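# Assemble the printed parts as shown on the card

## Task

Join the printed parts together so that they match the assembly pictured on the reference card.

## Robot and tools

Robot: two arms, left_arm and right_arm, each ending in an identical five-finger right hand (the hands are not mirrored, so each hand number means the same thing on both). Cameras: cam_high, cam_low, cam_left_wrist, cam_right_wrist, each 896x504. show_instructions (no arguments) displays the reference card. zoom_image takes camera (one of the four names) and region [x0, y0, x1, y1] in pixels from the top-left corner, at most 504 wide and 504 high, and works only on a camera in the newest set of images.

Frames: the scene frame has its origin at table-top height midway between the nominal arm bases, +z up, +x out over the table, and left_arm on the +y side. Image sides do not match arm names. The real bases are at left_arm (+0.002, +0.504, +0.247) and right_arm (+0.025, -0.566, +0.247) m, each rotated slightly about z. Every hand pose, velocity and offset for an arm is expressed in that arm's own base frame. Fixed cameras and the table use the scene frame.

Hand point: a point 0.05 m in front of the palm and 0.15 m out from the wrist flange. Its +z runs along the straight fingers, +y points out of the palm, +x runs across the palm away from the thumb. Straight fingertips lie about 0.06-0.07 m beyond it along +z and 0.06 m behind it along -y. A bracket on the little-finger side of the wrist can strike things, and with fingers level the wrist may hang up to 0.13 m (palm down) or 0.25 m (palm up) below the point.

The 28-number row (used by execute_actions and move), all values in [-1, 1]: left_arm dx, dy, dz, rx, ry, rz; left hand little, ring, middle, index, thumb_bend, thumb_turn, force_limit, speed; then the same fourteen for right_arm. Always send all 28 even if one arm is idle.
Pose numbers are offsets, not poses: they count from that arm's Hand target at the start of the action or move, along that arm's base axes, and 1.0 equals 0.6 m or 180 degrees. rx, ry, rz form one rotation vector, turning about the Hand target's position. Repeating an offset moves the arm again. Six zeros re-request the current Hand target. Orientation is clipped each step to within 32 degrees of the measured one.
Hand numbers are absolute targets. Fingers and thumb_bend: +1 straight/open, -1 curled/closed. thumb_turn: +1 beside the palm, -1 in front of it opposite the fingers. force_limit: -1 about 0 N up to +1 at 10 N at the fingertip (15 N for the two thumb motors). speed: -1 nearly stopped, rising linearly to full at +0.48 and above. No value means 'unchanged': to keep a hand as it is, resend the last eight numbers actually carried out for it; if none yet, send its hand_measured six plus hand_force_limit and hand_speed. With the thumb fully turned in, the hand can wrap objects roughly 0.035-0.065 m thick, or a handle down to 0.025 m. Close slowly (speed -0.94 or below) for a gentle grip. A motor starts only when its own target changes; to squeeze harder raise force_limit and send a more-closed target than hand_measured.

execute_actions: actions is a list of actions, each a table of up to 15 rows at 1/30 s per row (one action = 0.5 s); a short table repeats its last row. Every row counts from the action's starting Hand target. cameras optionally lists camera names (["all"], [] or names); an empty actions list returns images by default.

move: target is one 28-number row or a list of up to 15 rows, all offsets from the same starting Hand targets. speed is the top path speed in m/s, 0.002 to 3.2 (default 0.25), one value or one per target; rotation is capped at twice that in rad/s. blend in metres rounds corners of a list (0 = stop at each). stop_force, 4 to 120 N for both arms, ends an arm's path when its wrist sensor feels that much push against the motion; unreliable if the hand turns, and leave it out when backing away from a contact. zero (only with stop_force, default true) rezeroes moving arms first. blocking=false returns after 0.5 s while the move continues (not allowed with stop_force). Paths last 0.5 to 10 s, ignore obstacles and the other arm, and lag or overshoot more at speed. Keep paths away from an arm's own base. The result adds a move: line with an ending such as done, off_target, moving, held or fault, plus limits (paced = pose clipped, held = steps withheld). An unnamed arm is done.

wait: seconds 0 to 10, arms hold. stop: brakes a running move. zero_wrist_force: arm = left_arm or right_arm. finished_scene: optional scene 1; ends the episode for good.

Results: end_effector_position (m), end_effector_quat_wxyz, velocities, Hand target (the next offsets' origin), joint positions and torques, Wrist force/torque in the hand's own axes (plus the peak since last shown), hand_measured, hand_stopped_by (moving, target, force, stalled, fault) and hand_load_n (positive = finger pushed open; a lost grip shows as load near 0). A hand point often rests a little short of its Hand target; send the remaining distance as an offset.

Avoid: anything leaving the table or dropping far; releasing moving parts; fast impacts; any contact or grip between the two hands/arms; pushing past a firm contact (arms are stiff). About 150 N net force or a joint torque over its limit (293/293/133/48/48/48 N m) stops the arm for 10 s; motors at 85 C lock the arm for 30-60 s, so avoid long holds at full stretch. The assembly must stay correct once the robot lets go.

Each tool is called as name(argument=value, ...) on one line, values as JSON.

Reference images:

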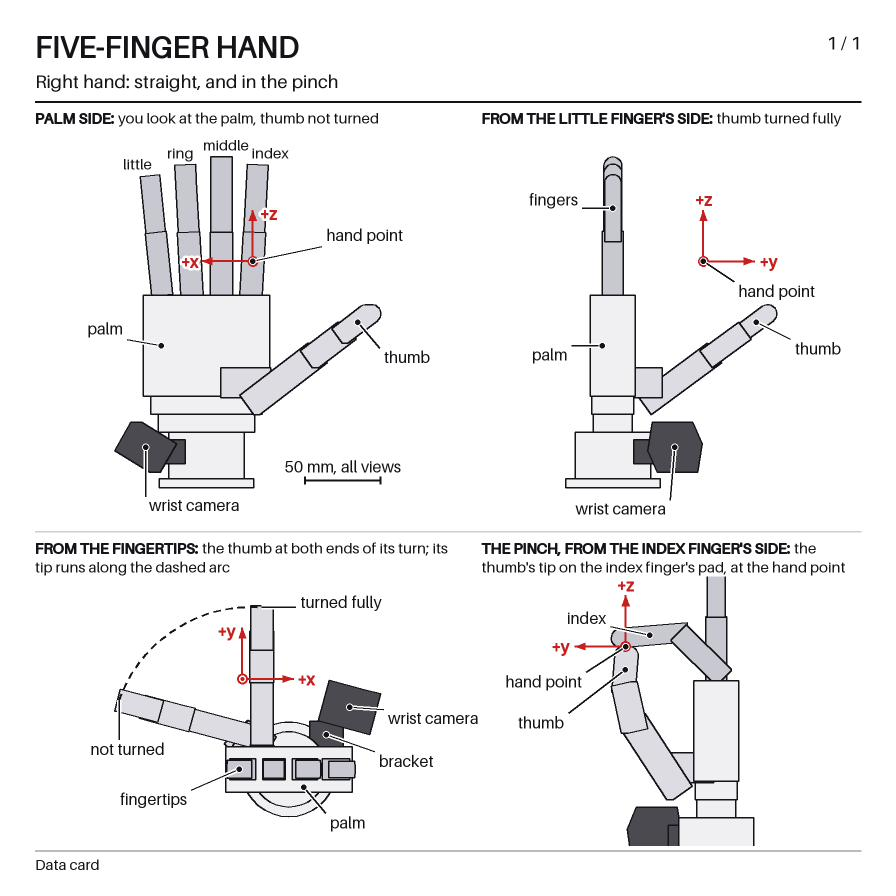

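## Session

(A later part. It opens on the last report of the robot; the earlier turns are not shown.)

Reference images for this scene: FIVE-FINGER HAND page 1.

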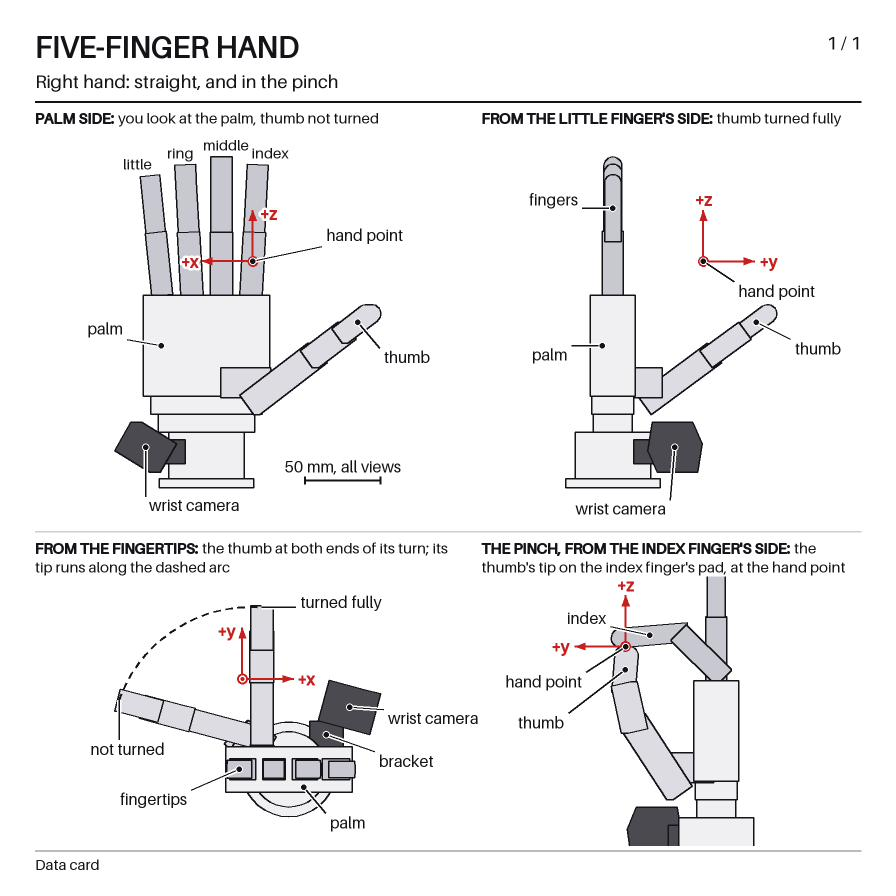

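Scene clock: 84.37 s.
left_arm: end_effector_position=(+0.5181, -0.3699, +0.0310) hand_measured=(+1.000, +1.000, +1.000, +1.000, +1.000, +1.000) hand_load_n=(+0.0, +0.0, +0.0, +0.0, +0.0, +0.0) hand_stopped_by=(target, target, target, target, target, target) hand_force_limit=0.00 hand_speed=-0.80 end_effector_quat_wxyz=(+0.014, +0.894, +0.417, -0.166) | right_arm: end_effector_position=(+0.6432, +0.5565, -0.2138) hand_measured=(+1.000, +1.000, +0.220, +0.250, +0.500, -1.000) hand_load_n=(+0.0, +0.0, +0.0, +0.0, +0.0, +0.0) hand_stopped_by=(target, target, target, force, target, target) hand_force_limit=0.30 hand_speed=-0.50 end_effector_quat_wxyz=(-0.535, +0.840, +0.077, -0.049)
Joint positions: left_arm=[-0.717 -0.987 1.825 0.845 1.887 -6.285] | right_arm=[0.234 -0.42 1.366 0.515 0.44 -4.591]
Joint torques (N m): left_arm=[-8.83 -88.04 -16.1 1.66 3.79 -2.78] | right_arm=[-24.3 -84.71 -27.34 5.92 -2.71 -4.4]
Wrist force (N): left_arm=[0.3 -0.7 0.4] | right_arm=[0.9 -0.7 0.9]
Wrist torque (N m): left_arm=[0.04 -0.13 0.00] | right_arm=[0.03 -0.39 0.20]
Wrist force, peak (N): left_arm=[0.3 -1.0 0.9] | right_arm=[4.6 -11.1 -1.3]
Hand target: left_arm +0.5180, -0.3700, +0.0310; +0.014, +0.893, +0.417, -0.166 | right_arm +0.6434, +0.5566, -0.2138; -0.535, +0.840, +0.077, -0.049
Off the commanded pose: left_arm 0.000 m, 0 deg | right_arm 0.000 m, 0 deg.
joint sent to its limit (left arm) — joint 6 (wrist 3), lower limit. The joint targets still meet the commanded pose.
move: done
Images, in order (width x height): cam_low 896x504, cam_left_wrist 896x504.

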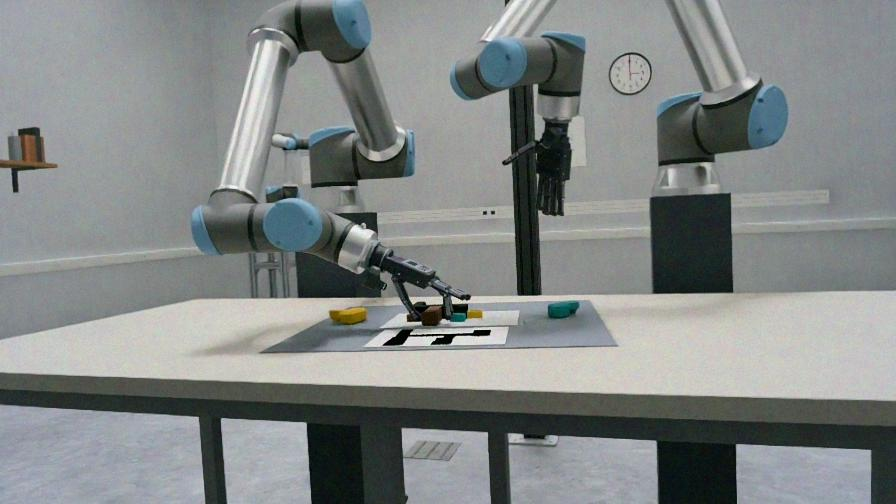

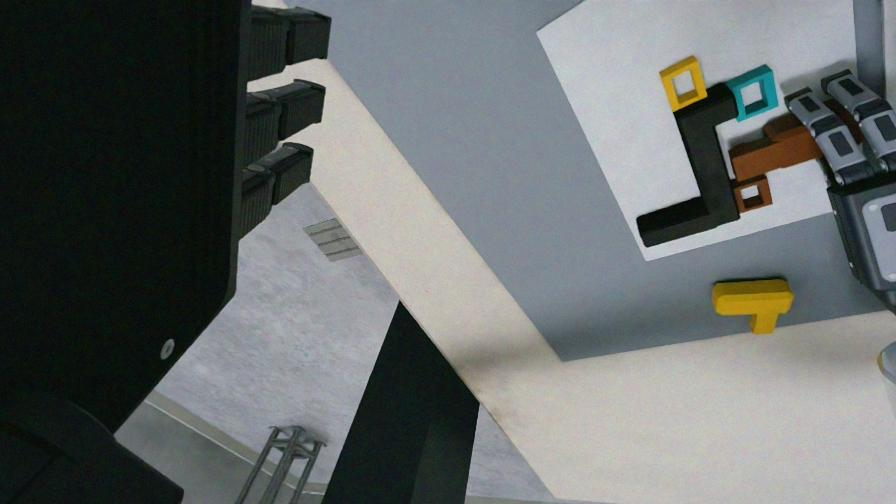

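move(target=[0,0,0,0,0,0,1,1,1,1,1,1,0,-0.8,0,0,0,0,0,0,1,1,-0.5,-0.5,0.5,-1,0.2,-0.9], speed=0.05, cameras=["cam_left_wrist", "cam_low", "cam_right_wrist"])

zoom_image(camera="cam_left_wrist", region=[720, 70, 840, 220])

zoom_image(camera="cam_right_wrist", region=[400, 100, 640, 340])

Scene clock: 86.20 s.
left_arm: end_effector_position=(+0.5181, -0.3699, +0.0310) hand_measured=(+1.000, +1.000, +1.000, +1.000, +1.000, +1.000) hand_load_n=(+0.0, +0.0, +0.0, +0.0, +0.0, +0.0) hand_stopped_by=(target, target, target, target, target, target) hand_force_limit=0.00 hand_speed=-0.80 end_effector_quat_wxyz=(+0.014, +0.894, +0.417, -0.166) | right_arm: end_effector_position=(+0.6434, +0.5566, -0.2138) hand_measured=(+1.000, +1.000, +0.036, +0.028, +0.500, -1.000) hand_load_n=(+0.0, +0.0, +6.5, +6.5, +4.5, -2.0) hand_stopped_by=(target, target, force, force, target, target) hand_force_limit=0.20 hand_speed=-0.90 end_effector_quat_wxyz=(-0.535, +0.840, +0.077, -0.049)
Joint positions: left_arm=[-0.717 -0.987 1.825 0.845 1.887 -6.285] | right_arm=[0.234 -0.42 1.366 0.515 0.44 -4.591]
Joint torques (N m): left_arm=[-8.17 -88.98 -16.14 1.58 4.32 -2.73] | right_arm=[-27.05 -83.42 -23.84 3.32 -1.38 -3.48]
Wrist force (N): left_arm=[0.5 -0.8 0.5] | right_arm=[-0.6 -7.7 -1.9]
Wrist torque (N m): left_arm=[0.00 -0.15 0.01] | right_arm=[0.02 -0.27 0.09]
Wrist force, peak (N): left_arm=[0.6 -0.9 0.7] | right_arm=[-0.8 -8.1 -2.0]
Hand target: left_arm +0.5180, -0.3700, +0.0310; +0.014, +0.893, +0.417, -0.166 | right_arm +0.6434, +0.5566, -0.2138; -0.535, +0.840, +0.077, -0.049
Off the commanded pose: left_arm 0.000 m, 0 deg | right_arm 0.000 m, 0 deg.
joint sent to its limit (left arm) — joint 6 (wrist 3), lower limit. The joint targets still meet the commanded pose.
move: done
Images, in order (width x height): cam_low 896x504, cam_left_wrist 896x504, cam_right_wrist 896x504.

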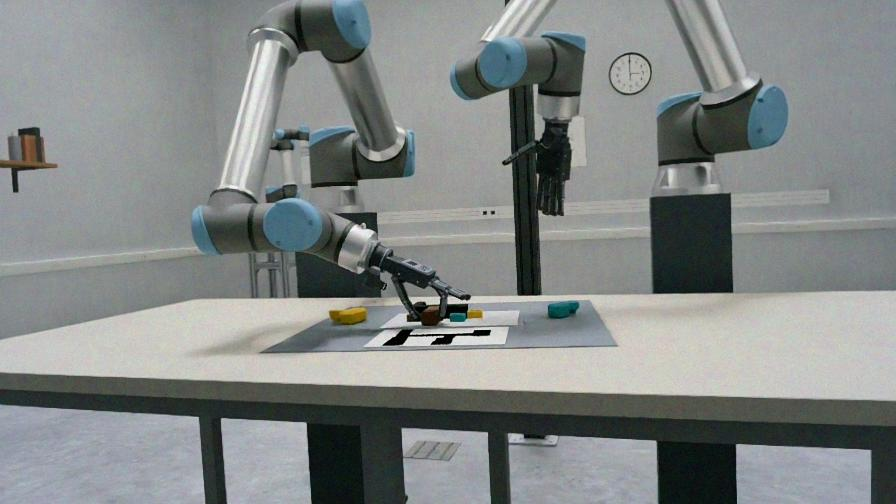

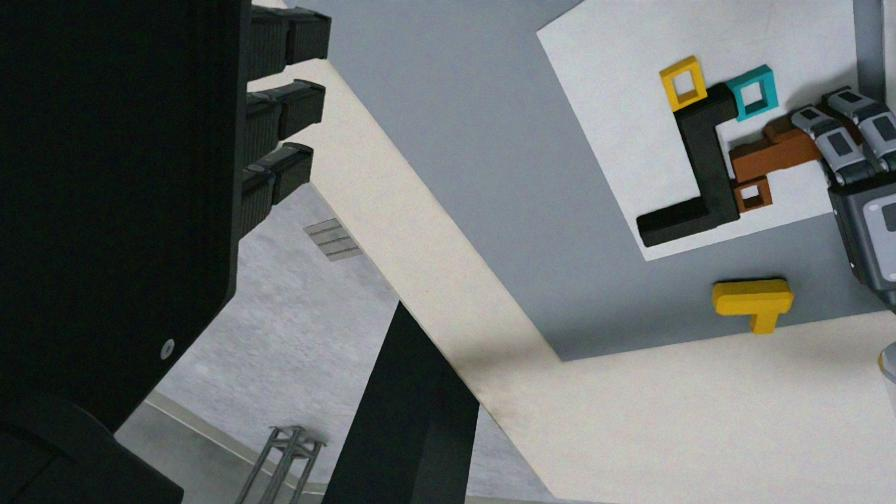

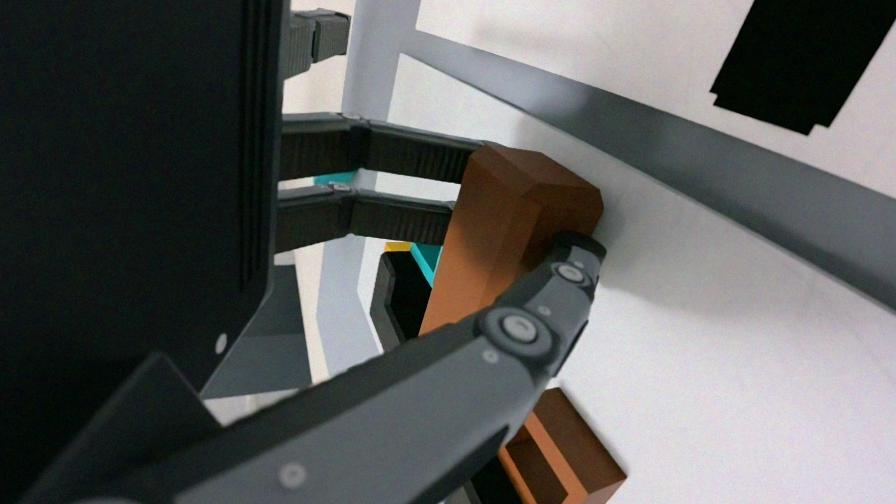

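Scaled by 3.360.

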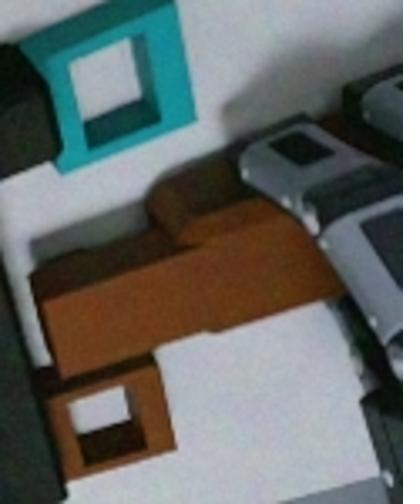

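Scaled by 2.100.

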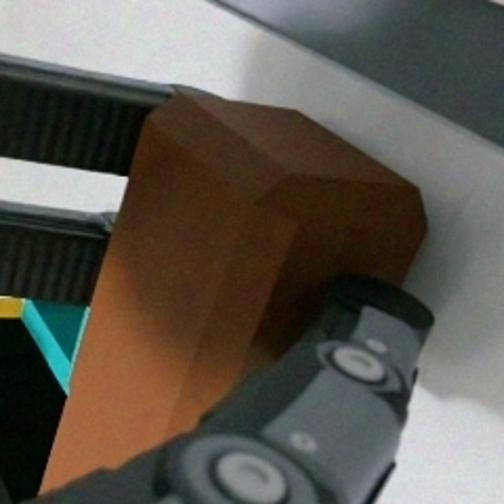

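move(target=[[0,0,0,0,0,0,1,1,1,1,1,1,0,-0.8,0,0,0.0583,0,0,0,1,1,-0.5,-0.5,0.5,-1,0.2,-0.9],[0,0,0,0,0,0,1,1,1,1,1,1,0,-0.8,0.0027,-0.0747,0.0583,0,0,0,1,1,-0.5,-0.5,0.5,-1,0.2,-0.9],[0,0,0,0,0,0,1,1,1,1,1,1,0,-0.8,0.0027,-0.0747,0.0233,0,0,0,1,1,-0.5,-0.5,0.5,-1,0.2,-0.9]], speed=0.1, blend=[0.01, 0.008, 0], cameras=["cam_left_wrist", "cam_low", "cam_right_wrist"])

zoom_image(camera="cam_left_wrist", region=[720, 140, 810, 240])

zoom_image(camera="cam_low", region=[395, 285, 455, 330])

zoom_image(camera="cam_right_wrist", region=[400, 100, 640, 340])

Scene clock: 88.57 s.
left_arm: end_effector_position=(+0.5181, -0.3699, +0.0310) hand_measured=(+1.000, +1.000, +1.000, +1.000, +1.000, +1.000) hand_load_n=(+0.0, +0.0, +0.0, +0.0, +0.0, +0.0) hand_stopped_by=(target, target, target, target, target, target) hand_force_limit=0.00 hand_speed=-0.80 end_effector_quat_wxyz=(+0.014, +0.894, +0.417, -0.166) | right_arm: end_effector_position=(+0.6450, +0.5118, -0.1995) hand_measured=(+1.000, +1.000, +0.036, +0.028, +0.502, -1.000) hand_load_n=(+0.0, +0.0, +4.5, +4.0, +7.0, -1.5) hand_stopped_by=(target, target, force, force, target, target) hand_force_limit=0.20 hand_speed=-0.90 end_effector_quat_wxyz=(-0.535, +0.840, +0.077, -0.049)
Joint positions: left_arm=[-0.717 -0.987 1.825 0.845 1.887 -6.285] | right_arm=[0.177 -0.435 1.409 0.61 0.437 -4.726]
Joint torques (N m): left_arm=[-8.1 -88.9 -16.59 1.52 4.33 -2.85] | right_arm=[-25.32 -77.27 -24.84 5.61 -3.03 -3.86]
Wrist force (N): left_arm=[0.4 -0.5 0.6] | right_arm=[0.6 -0.3 1.2]
Wrist torque (N m): left_arm=[0.04 -0.15 0.02] | right_arm=[0.06 -0.35 0.18]
Wrist force, peak (N): left_arm=[0.6 -0.7 0.8] | right_arm=[-0.3 -8.6 -1.9]
Hand target: left_arm +0.5180, -0.3700, +0.0310; +0.014, +0.893, +0.417, -0.166 | right_arm +0.6450, +0.5118, -0.1998; -0.535, +0.840, +0.077, -0.049
Off the commanded pose: left_arm 0.000 m, 0 deg | right_arm 0.000 m, 0 deg.
joint sent to its limit (left arm) — joint 6 (wrist 3), lower limit. The joint targets still meet the commanded pose.
move: done
Images, in order (width x height): cam_low 896x504, cam_left_wrist 896x504, cam_right_wrist 896x504.

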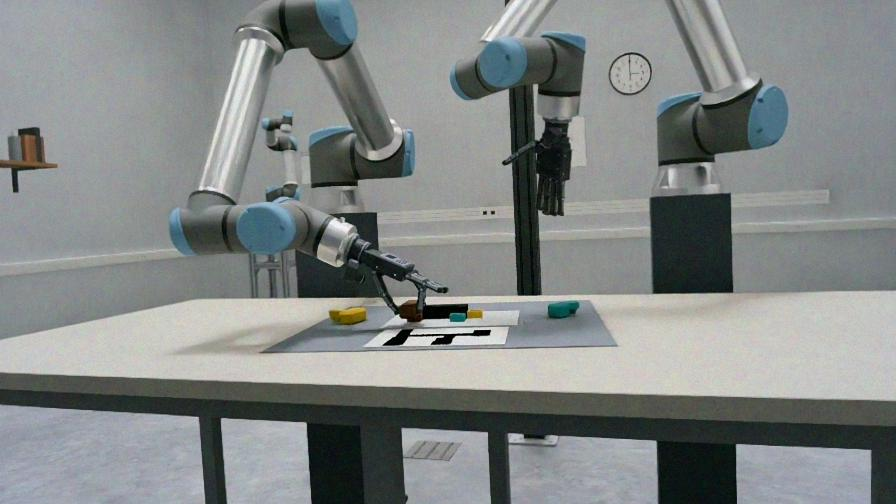

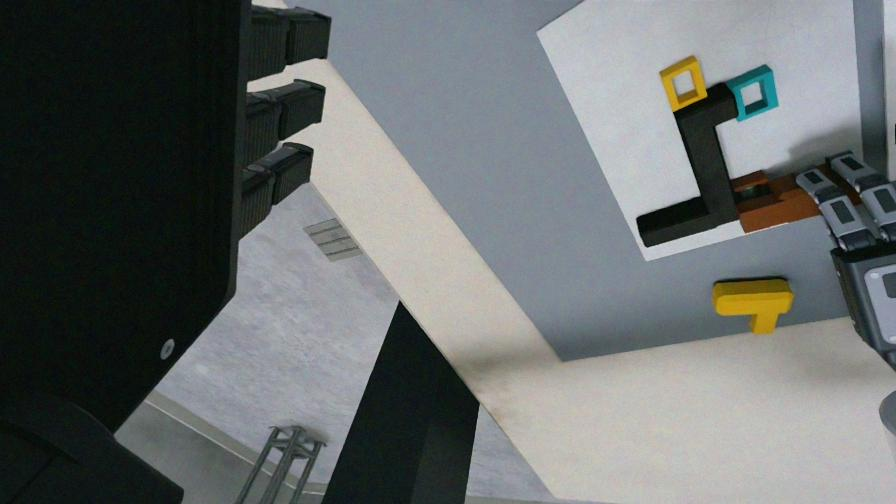

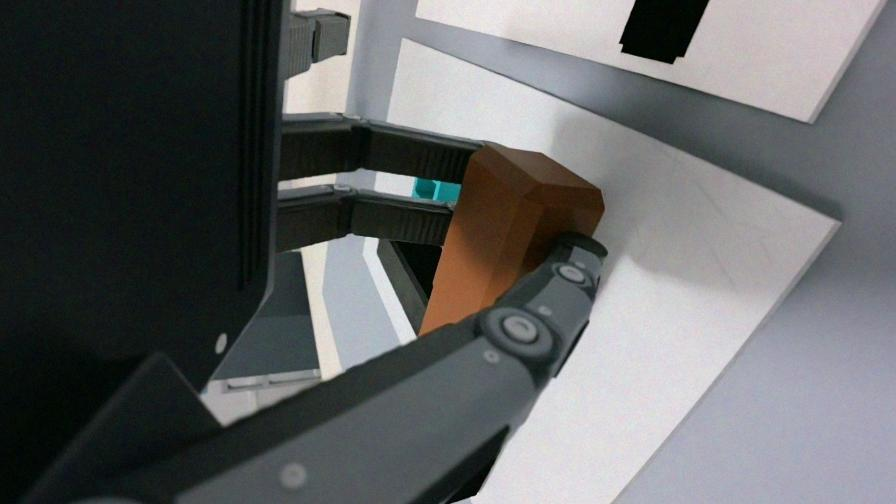

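Scaled by 5.040.

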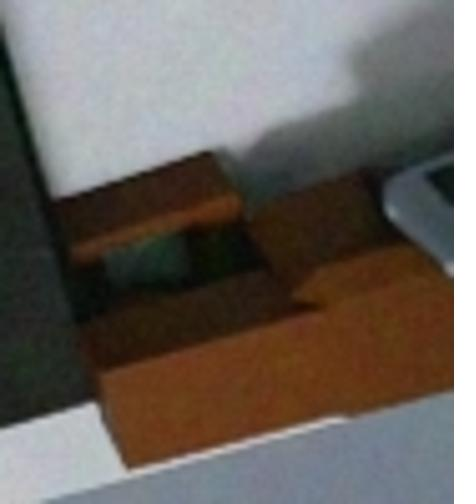

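Scaled by 8.400.

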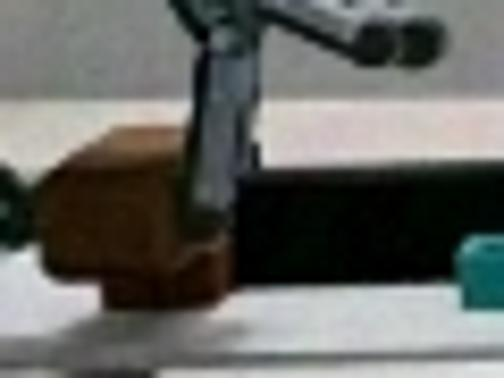

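Scaled by 2.100.

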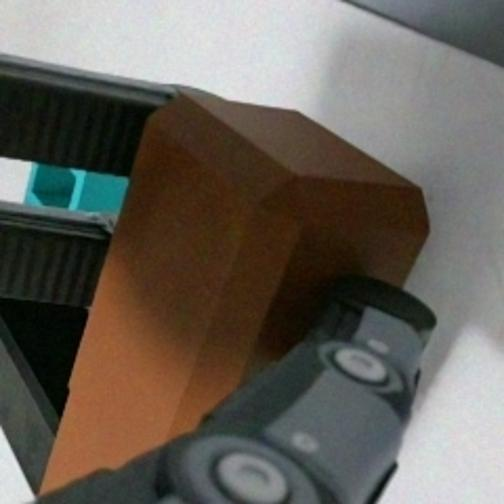

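move(target=[[0,0,0,0,0,0,1,1,1,1,1,1,0,-0.8,0.0028,0.0031,0,0,0,0,1,1,-0.5,-0.5,0.5,-1,0.2,-0.9],[0,0,0,0,0,0,1,1,1,1,1,1,0,-0.8,0.0028,0.0031,-0.0092,0,0,0,1,1,-0.5,-0.5,0.5,-1,0.2,-0.9]], speed=0.03, cameras=["cam_left_wrist", "cam_low", "cam_right_wrist"])

zoom_image(camera="cam_left_wrist", region=[720, 140, 810, 240])

zoom_image(camera="cam_low", region=[395, 285, 455, 330])

zoom_image(camera="cam_right_wrist", region=[400, 100, 640, 340])

Scene clock: 93.97 s.
left_arm: end_effector_position=(+0.5181, -0.3699, +0.0310) hand_measured=(+1.000, +1.000, +1.000, +1.000, +1.000, +1.000) hand_load_n=(+0.0, +0.0, +0.0, +0.0, +0.0, -0.5) hand_stopped_by=(target, target, target, target, target, target) hand_force_limit=0.00 hand_speed=-0.80 end_effector_quat_wxyz=(+0.014, +0.894, +0.417, -0.166) | right_arm: end_effector_position=(+0.6467, +0.5136, -0.2051) hand_measured=(+1.000, +1.000, +0.036, +0.028, +0.502, -1.000) hand_load_n=(+0.0, +0.0, +5.5, +3.5, +7.0, -1.0) hand_stopped_by=(target, target, force, force, target, target) hand_force_limit=0.20 hand_speed=-0.90 end_effector_quat_wxyz=(-0.535, +0.840, +0.077, -0.049)
Joint positions: left_arm=[-0.717 -0.987 1.825 0.845 1.887 -6.285] | right_arm=[0.179 -0.426 1.4 0.606 0.437 -4.722]
Joint torques (N m): left_arm=[-9.3 -89.71 -16.6 1.77 4.09 -2.79] | right_arm=[17.7 -83.74 -24.57 2.18 -3.13 3.89]
Wrist force (N): left_arm=[0.3 -0.9 0.8] | right_arm=[0.7 -1.4 0.6]
Wrist torque (N m): left_arm=[-0.02 -0.13 -0.01] | right_arm=[0.05 -0.29 0.00]
Wrist force, peak (N): left_arm=[0.6 -0.9 0.8] | right_arm=[1.2 -1.6 0.8]
Hand target: left_arm +0.5180, -0.3700, +0.0310; +0.014, +0.893, +0.417, -0.166 | right_arm +0.6467, +0.5136, -0.2053; -0.535, +0.840, +0.077, -0.049
Off the commanded pose: left_arm 0.000 m, 0 deg | right_arm 0.000 m, 0 deg.
joint sent to its limit (left arm) — joint 6 (wrist 3), lower limit. The joint targets still meet the commanded pose.
move: done
Images, in order (width x height): cam_low 896x504, cam_left_wrist 896x504, cam_right_wrist 896x504.

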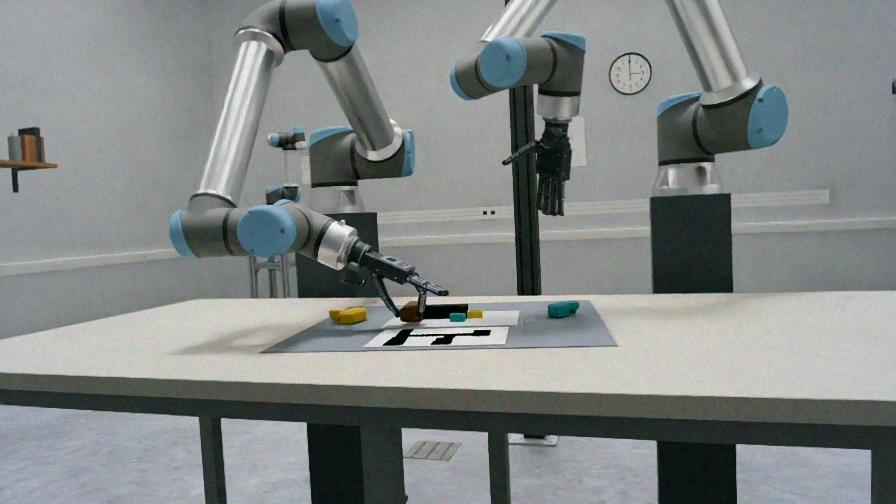

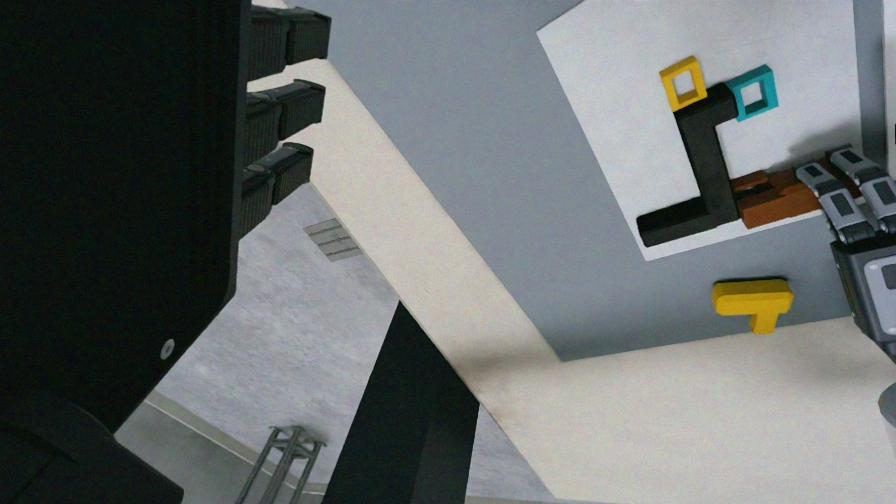

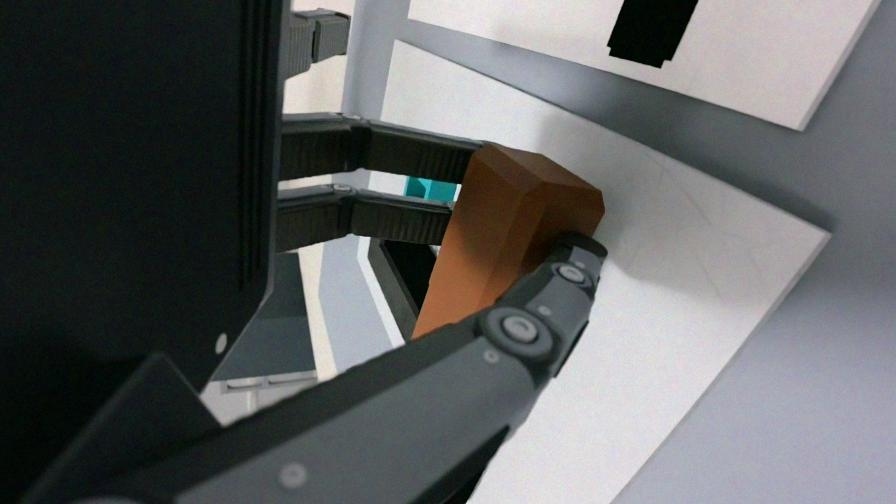

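Scaled by 5.040.

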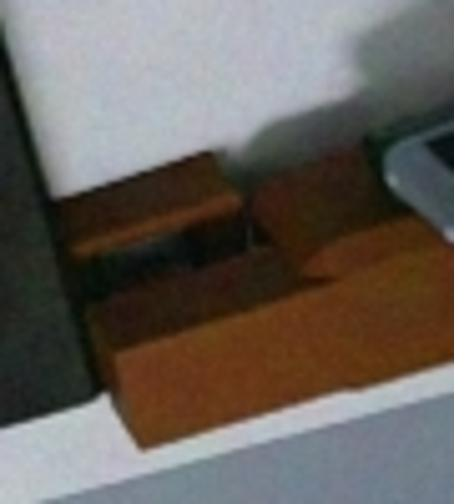

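Scaled by 8.400.

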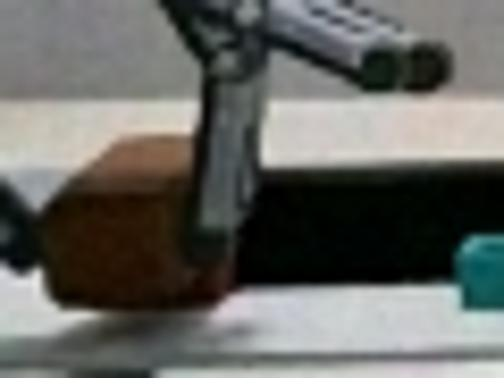

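Scaled by 2.100.

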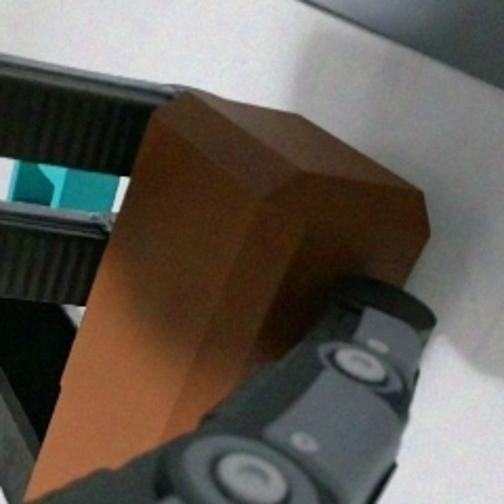

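move(target=[[0,0,0,0,0,0,1,1,1,1,1,1,0,-0.8,0,0,0.0075,0,0,0,1,1,-0.5,-0.5,0.5,-1,0.2,-0.9],[0,0,0,0,0,0,1,1,1,1,1,1,0,-0.8,-0.002,0.0012,0.0075,0,0,0,1,1,-0.5,-0.5,0.5,-1,0.2,-0.9]], speed=0.03, cameras=["cam_left_wrist", "cam_low", "cam_right_wrist"])

zoom_image(camera="cam_left_wrist", region=[720, 140, 810, 240])

zoom_image(camera="cam_low", region=[395, 285, 455, 330])

zoom_image(camera="cam_right_wrist", region=[400, 100, 640, 340])

Scene clock: 95.80 s.
left_arm: end_effector_position=(+0.5181, -0.3699, +0.0310) hand_measured=(+1.000, +1.000, +1.000, +1.000, +1.000, +1.000) hand_load_n=(+0.0, +0.0, +0.0, +0.0, -0.5, +0.0) hand_stopped_by=(target, target, target, target, target, target) hand_force_limit=0.00 hand_speed=-0.80 end_effector_quat_wxyz=(+0.014, +0.894, +0.417, -0.166) | right_arm: end_effector_position=(+0.6456, +0.5143, -0.2009) hand_measured=(+1.000, +1.000, +0.036, +0.028, +0.502, -1.000) hand_load_n=(+0.0, +0.0, +5.0, +3.5, +6.5, -0.5) hand_stopped_by=(target, target, force, force, target, target) hand_force_limit=0.20 hand_speed=-0.90 end_effector_quat_wxyz=(-0.535, +0.840, +0.077, -0.049)
Joint positions: left_arm=[-0.717 -0.987 1.825 0.845 1.887 -6.285] | right_arm=[0.18 -0.433 1.405 0.606 0.437 -4.719]
Joint torques (N m): left_arm=[-9.01 -88.71 -16.46 1.78 4.18 -2.9] | right_arm=[15.37 -108.07 -9.61 2.35 -2.2 3.81]
Wrist force (N): left_arm=[0.3 -0.4 0.5] | right_arm=[0.4 -0.2 1.1]
Wrist torque (N m): left_arm=[0.07 -0.13 0.01] | right_arm=[0.09 -0.32 -0.01]
Wrist force, peak (N): left_arm=[0.2 -0.9 0.9] | right_arm=[1.9 -1.3 0.9]
Hand target: left_arm +0.5180, -0.3700, +0.0310; +0.014, +0.893, +0.417, -0.166 | right_arm +0.6455, +0.5143, -0.2008; -0.535, +0.840, +0.077, -0.049
Off the commanded pose: left_arm 0.000 m, 0 deg | right_arm 0.000 m, 0 deg.
joint sent to its limit (left arm) — joint 6 (wrist 3), lower limit. The joint targets still meet the commanded pose.
move: done
Images, in order (width x height): cam_low 896x504, cam_left_wrist 896x504, cam_right_wrist 896x504.

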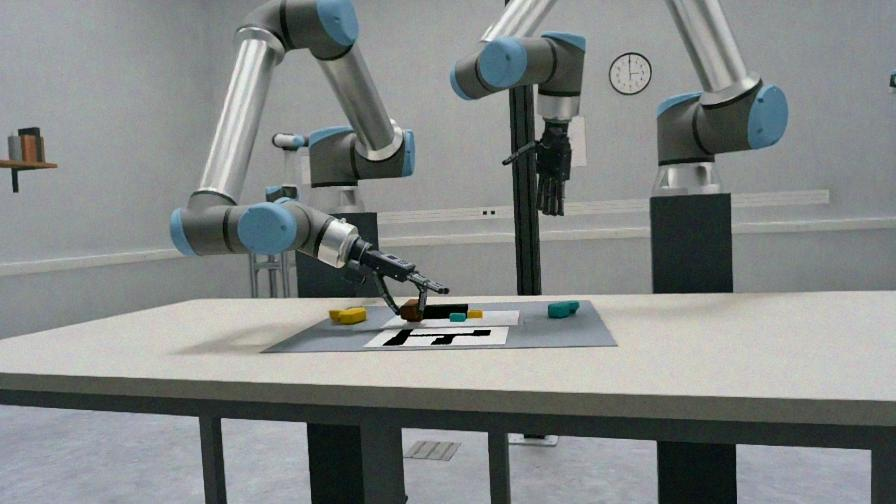

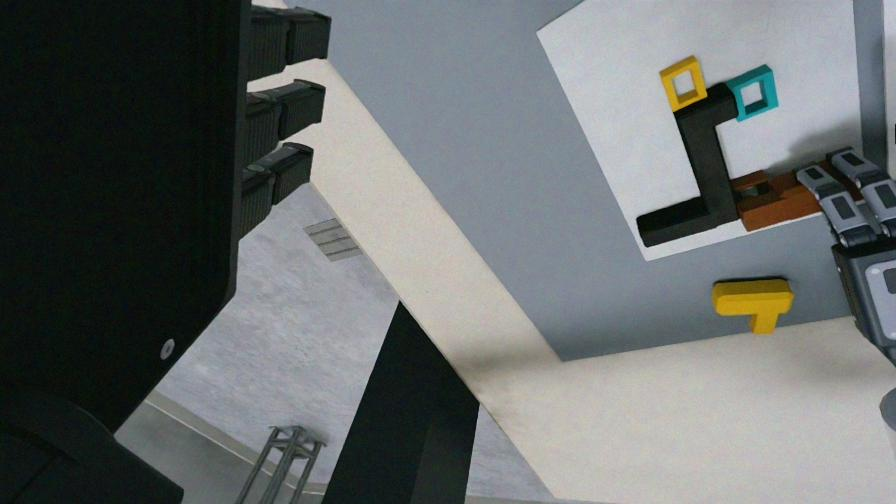

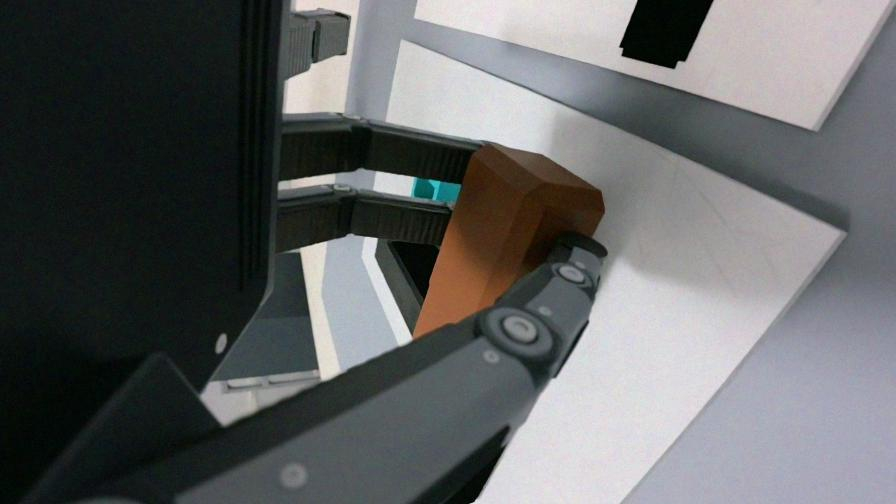

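Scaled by 5.040.

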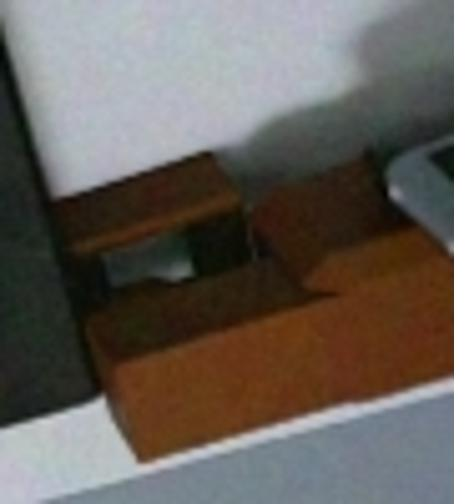

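Scaled by 8.400.

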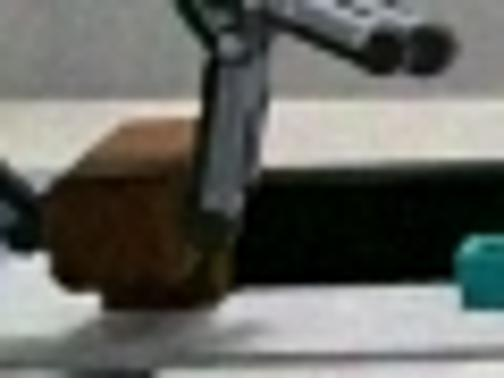

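Scaled by 2.100.

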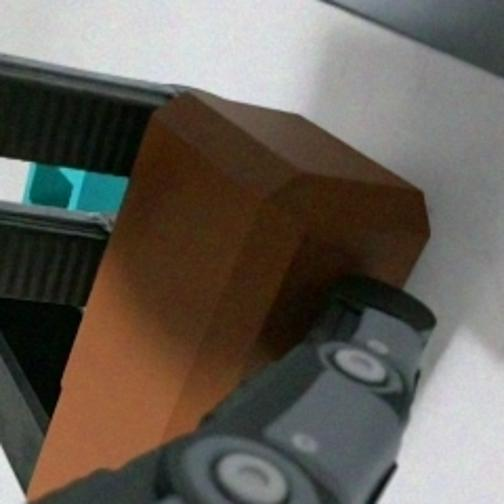

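zoom_image(camera="cam_left_wrist", region=[728, 168, 788, 218])

zoom_image(camera="cam_low", region=[545, 295, 585, 325])

Scaled by 8.400.

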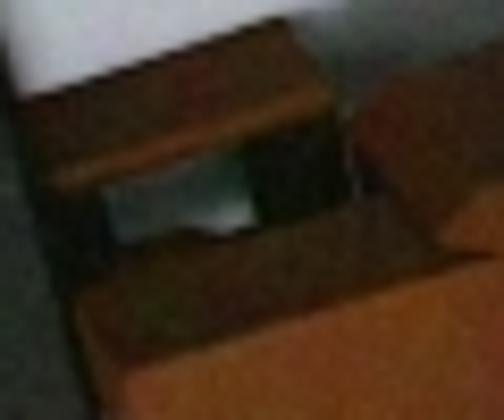

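Scaled by 12.600.

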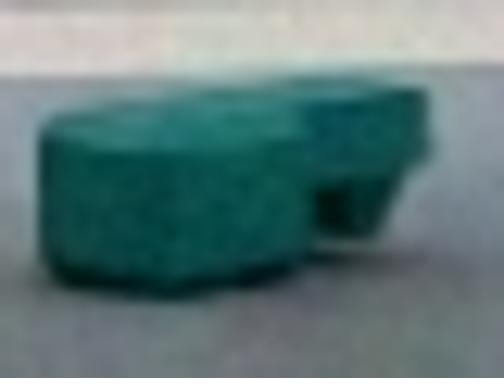

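move(target=[[0,0,0,0,0,0,1,1,1,1,1,1,0,-0.8,0.0015,0.0008,0,0,0,0,1,1,-0.5,-0.5,0.5,-1,0.2,-0.9],[0,0,0,0,0,0,1,1,1,1,1,1,0,-0.8,0.0015,0.0008,-0.0083,0,0,0,1,1,-0.5,-0.5,0.5,-1,0.2,-0.9]], speed=0.03, cameras=["cam_left_wrist", "cam_low", "cam_right_wrist"])

zoom_image(camera="cam_left_wrist", region=[728, 158, 808, 238])

zoom_image(camera="cam_low", region=[395, 285, 455, 330])

zoom_image(camera="cam_right_wrist", region=[400, 100, 640, 340])

Scene clock: 99.50 s.
left_arm: end_effector_position=(+0.5181, -0.3699, +0.0310) hand_measured=(+1.000, +1.000, +1.000, +1.000, +1.000, +1.000) hand_load_n=(+0.0, +0.0, +0.0, +0.0, +0.0, +0.0) hand_stopped_by=(target, target, target, target, target, target) hand_force_limit=0.00 hand_speed=-0.80 end_effector_quat_wxyz=(+0.014, +0.894, +0.417, -0.166) | right_arm: end_effector_position=(+0.6464, +0.5148, -0.2055) hand_measured=(+1.000, +1.000, +0.036, +0.028, +0.502, -1.000) hand_load_n=(+0.0, -0.5, +5.5, +3.0, +6.5, -1.0) hand_stopped_by=(target, target, force, force, target, target) hand_force_limit=0.20 hand_speed=-0.90 end_effector_quat_wxyz=(-0.535, +0.840, +0.077, -0.049) end_effector_velocity=(+0.000, +0.000, -0.004) end_effector_angular_velocity=(+0.000, +0.001, +0.000)
Joint positions: left_arm=[-0.717 -0.987 1.825 0.845 1.887 -6.285] | right_arm=[0.18 -0.426 1.4 0.603 0.437 -4.718]
Joint velocities: left_arm=[within noise] | right_arm=[0 0.005 -0.002 -0.002 0 0]
Joint torques (N m): left_arm=[-8.92 -89.55 -16.45 1.83 4.1 -2.77] | right_arm=[21.9 -80.67 -23.03 1.67 -2.9 3.49]
Wrist force (N): left_arm=[0.5 -0.6 0.7] | right_arm=[1.1 -1.6 0.5]
Wrist torque (N m): left_arm=[0.02 -0.16 0.01] | right_arm=[0.05 -0.34 0.02]
Wrist force, peak (N): left_arm=[0.4 -0.9 1.0] | right_arm=[1.6 -1.6 0.5]
Hand target: left_arm +0.5180, -0.3700, +0.0310; +0.014, +0.893, +0.417, -0.166 | right_arm +0.6464, +0.5148, -0.2058; -0.535, +0.840, +0.077, -0.049
Off the commanded pose: left_arm 0.000 m, 0 deg | right_arm 0.000 m, 0 deg.
joint sent to its limit (left arm) — joint 6 (wrist 3), lower limit. The joint targets still meet the commanded pose.
move: done
Images, in order (width x height): cam_low 896x504, cam_left_wrist 896x504, cam_right_wrist 896x504.

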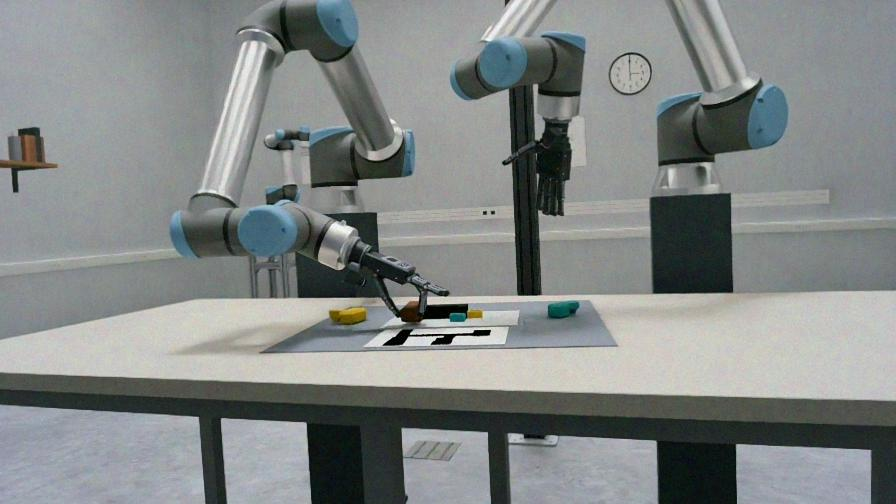

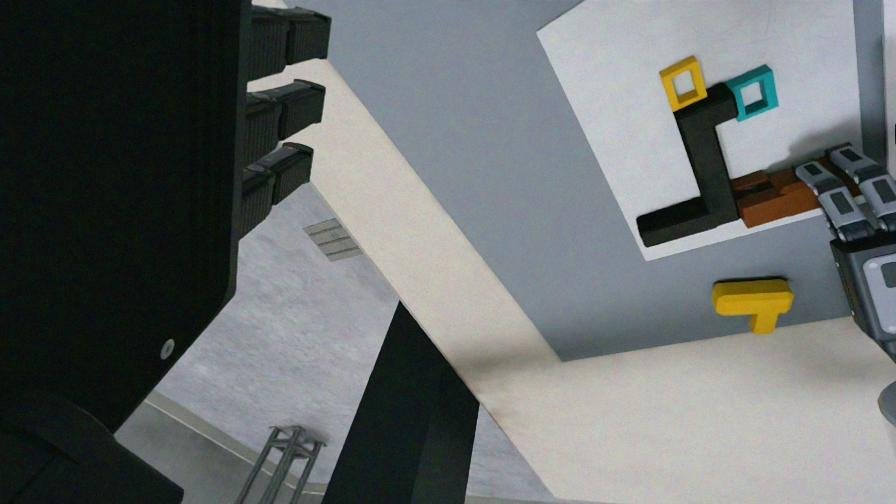

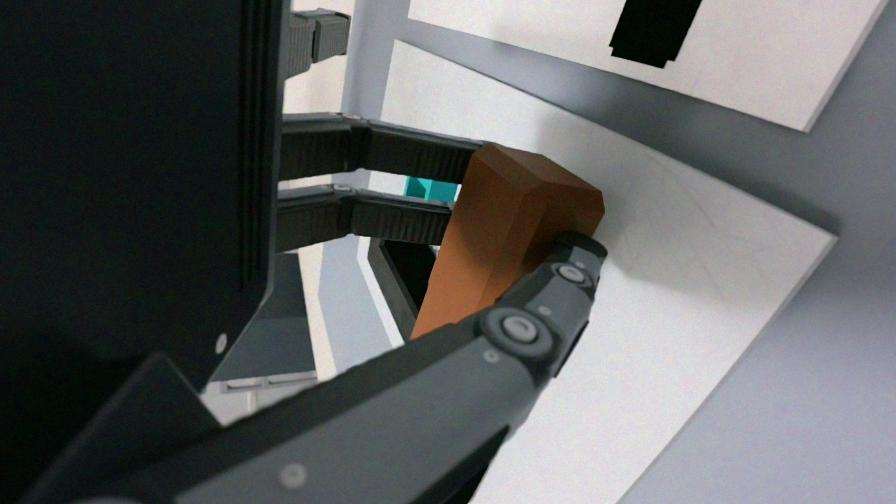

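Scaled by 6.300.

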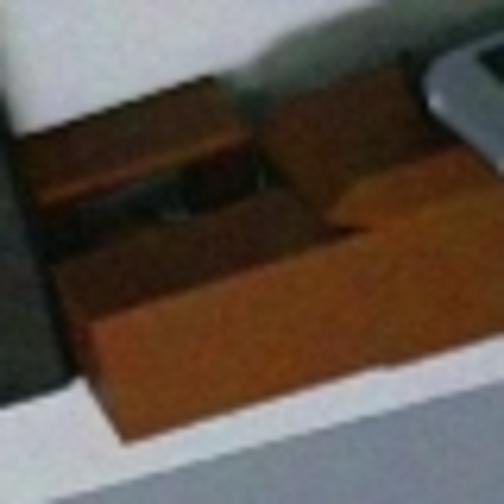

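Scaled by 8.400.

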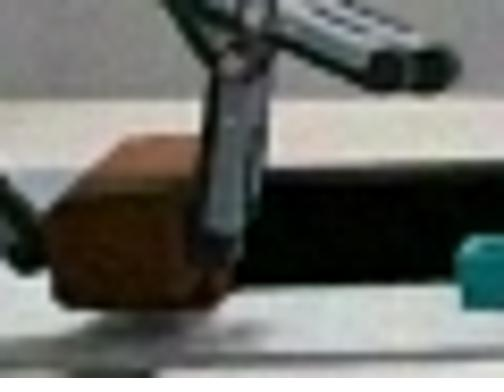

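Scaled by 2.100.

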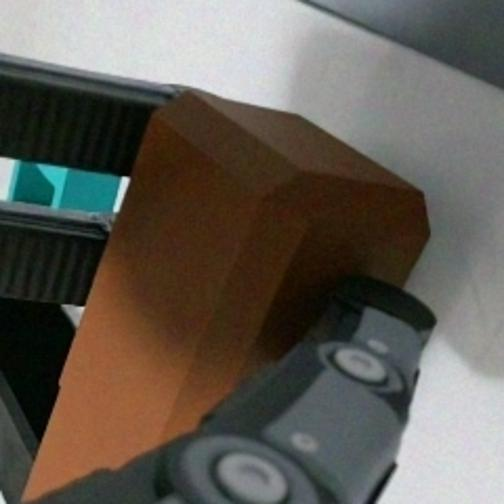

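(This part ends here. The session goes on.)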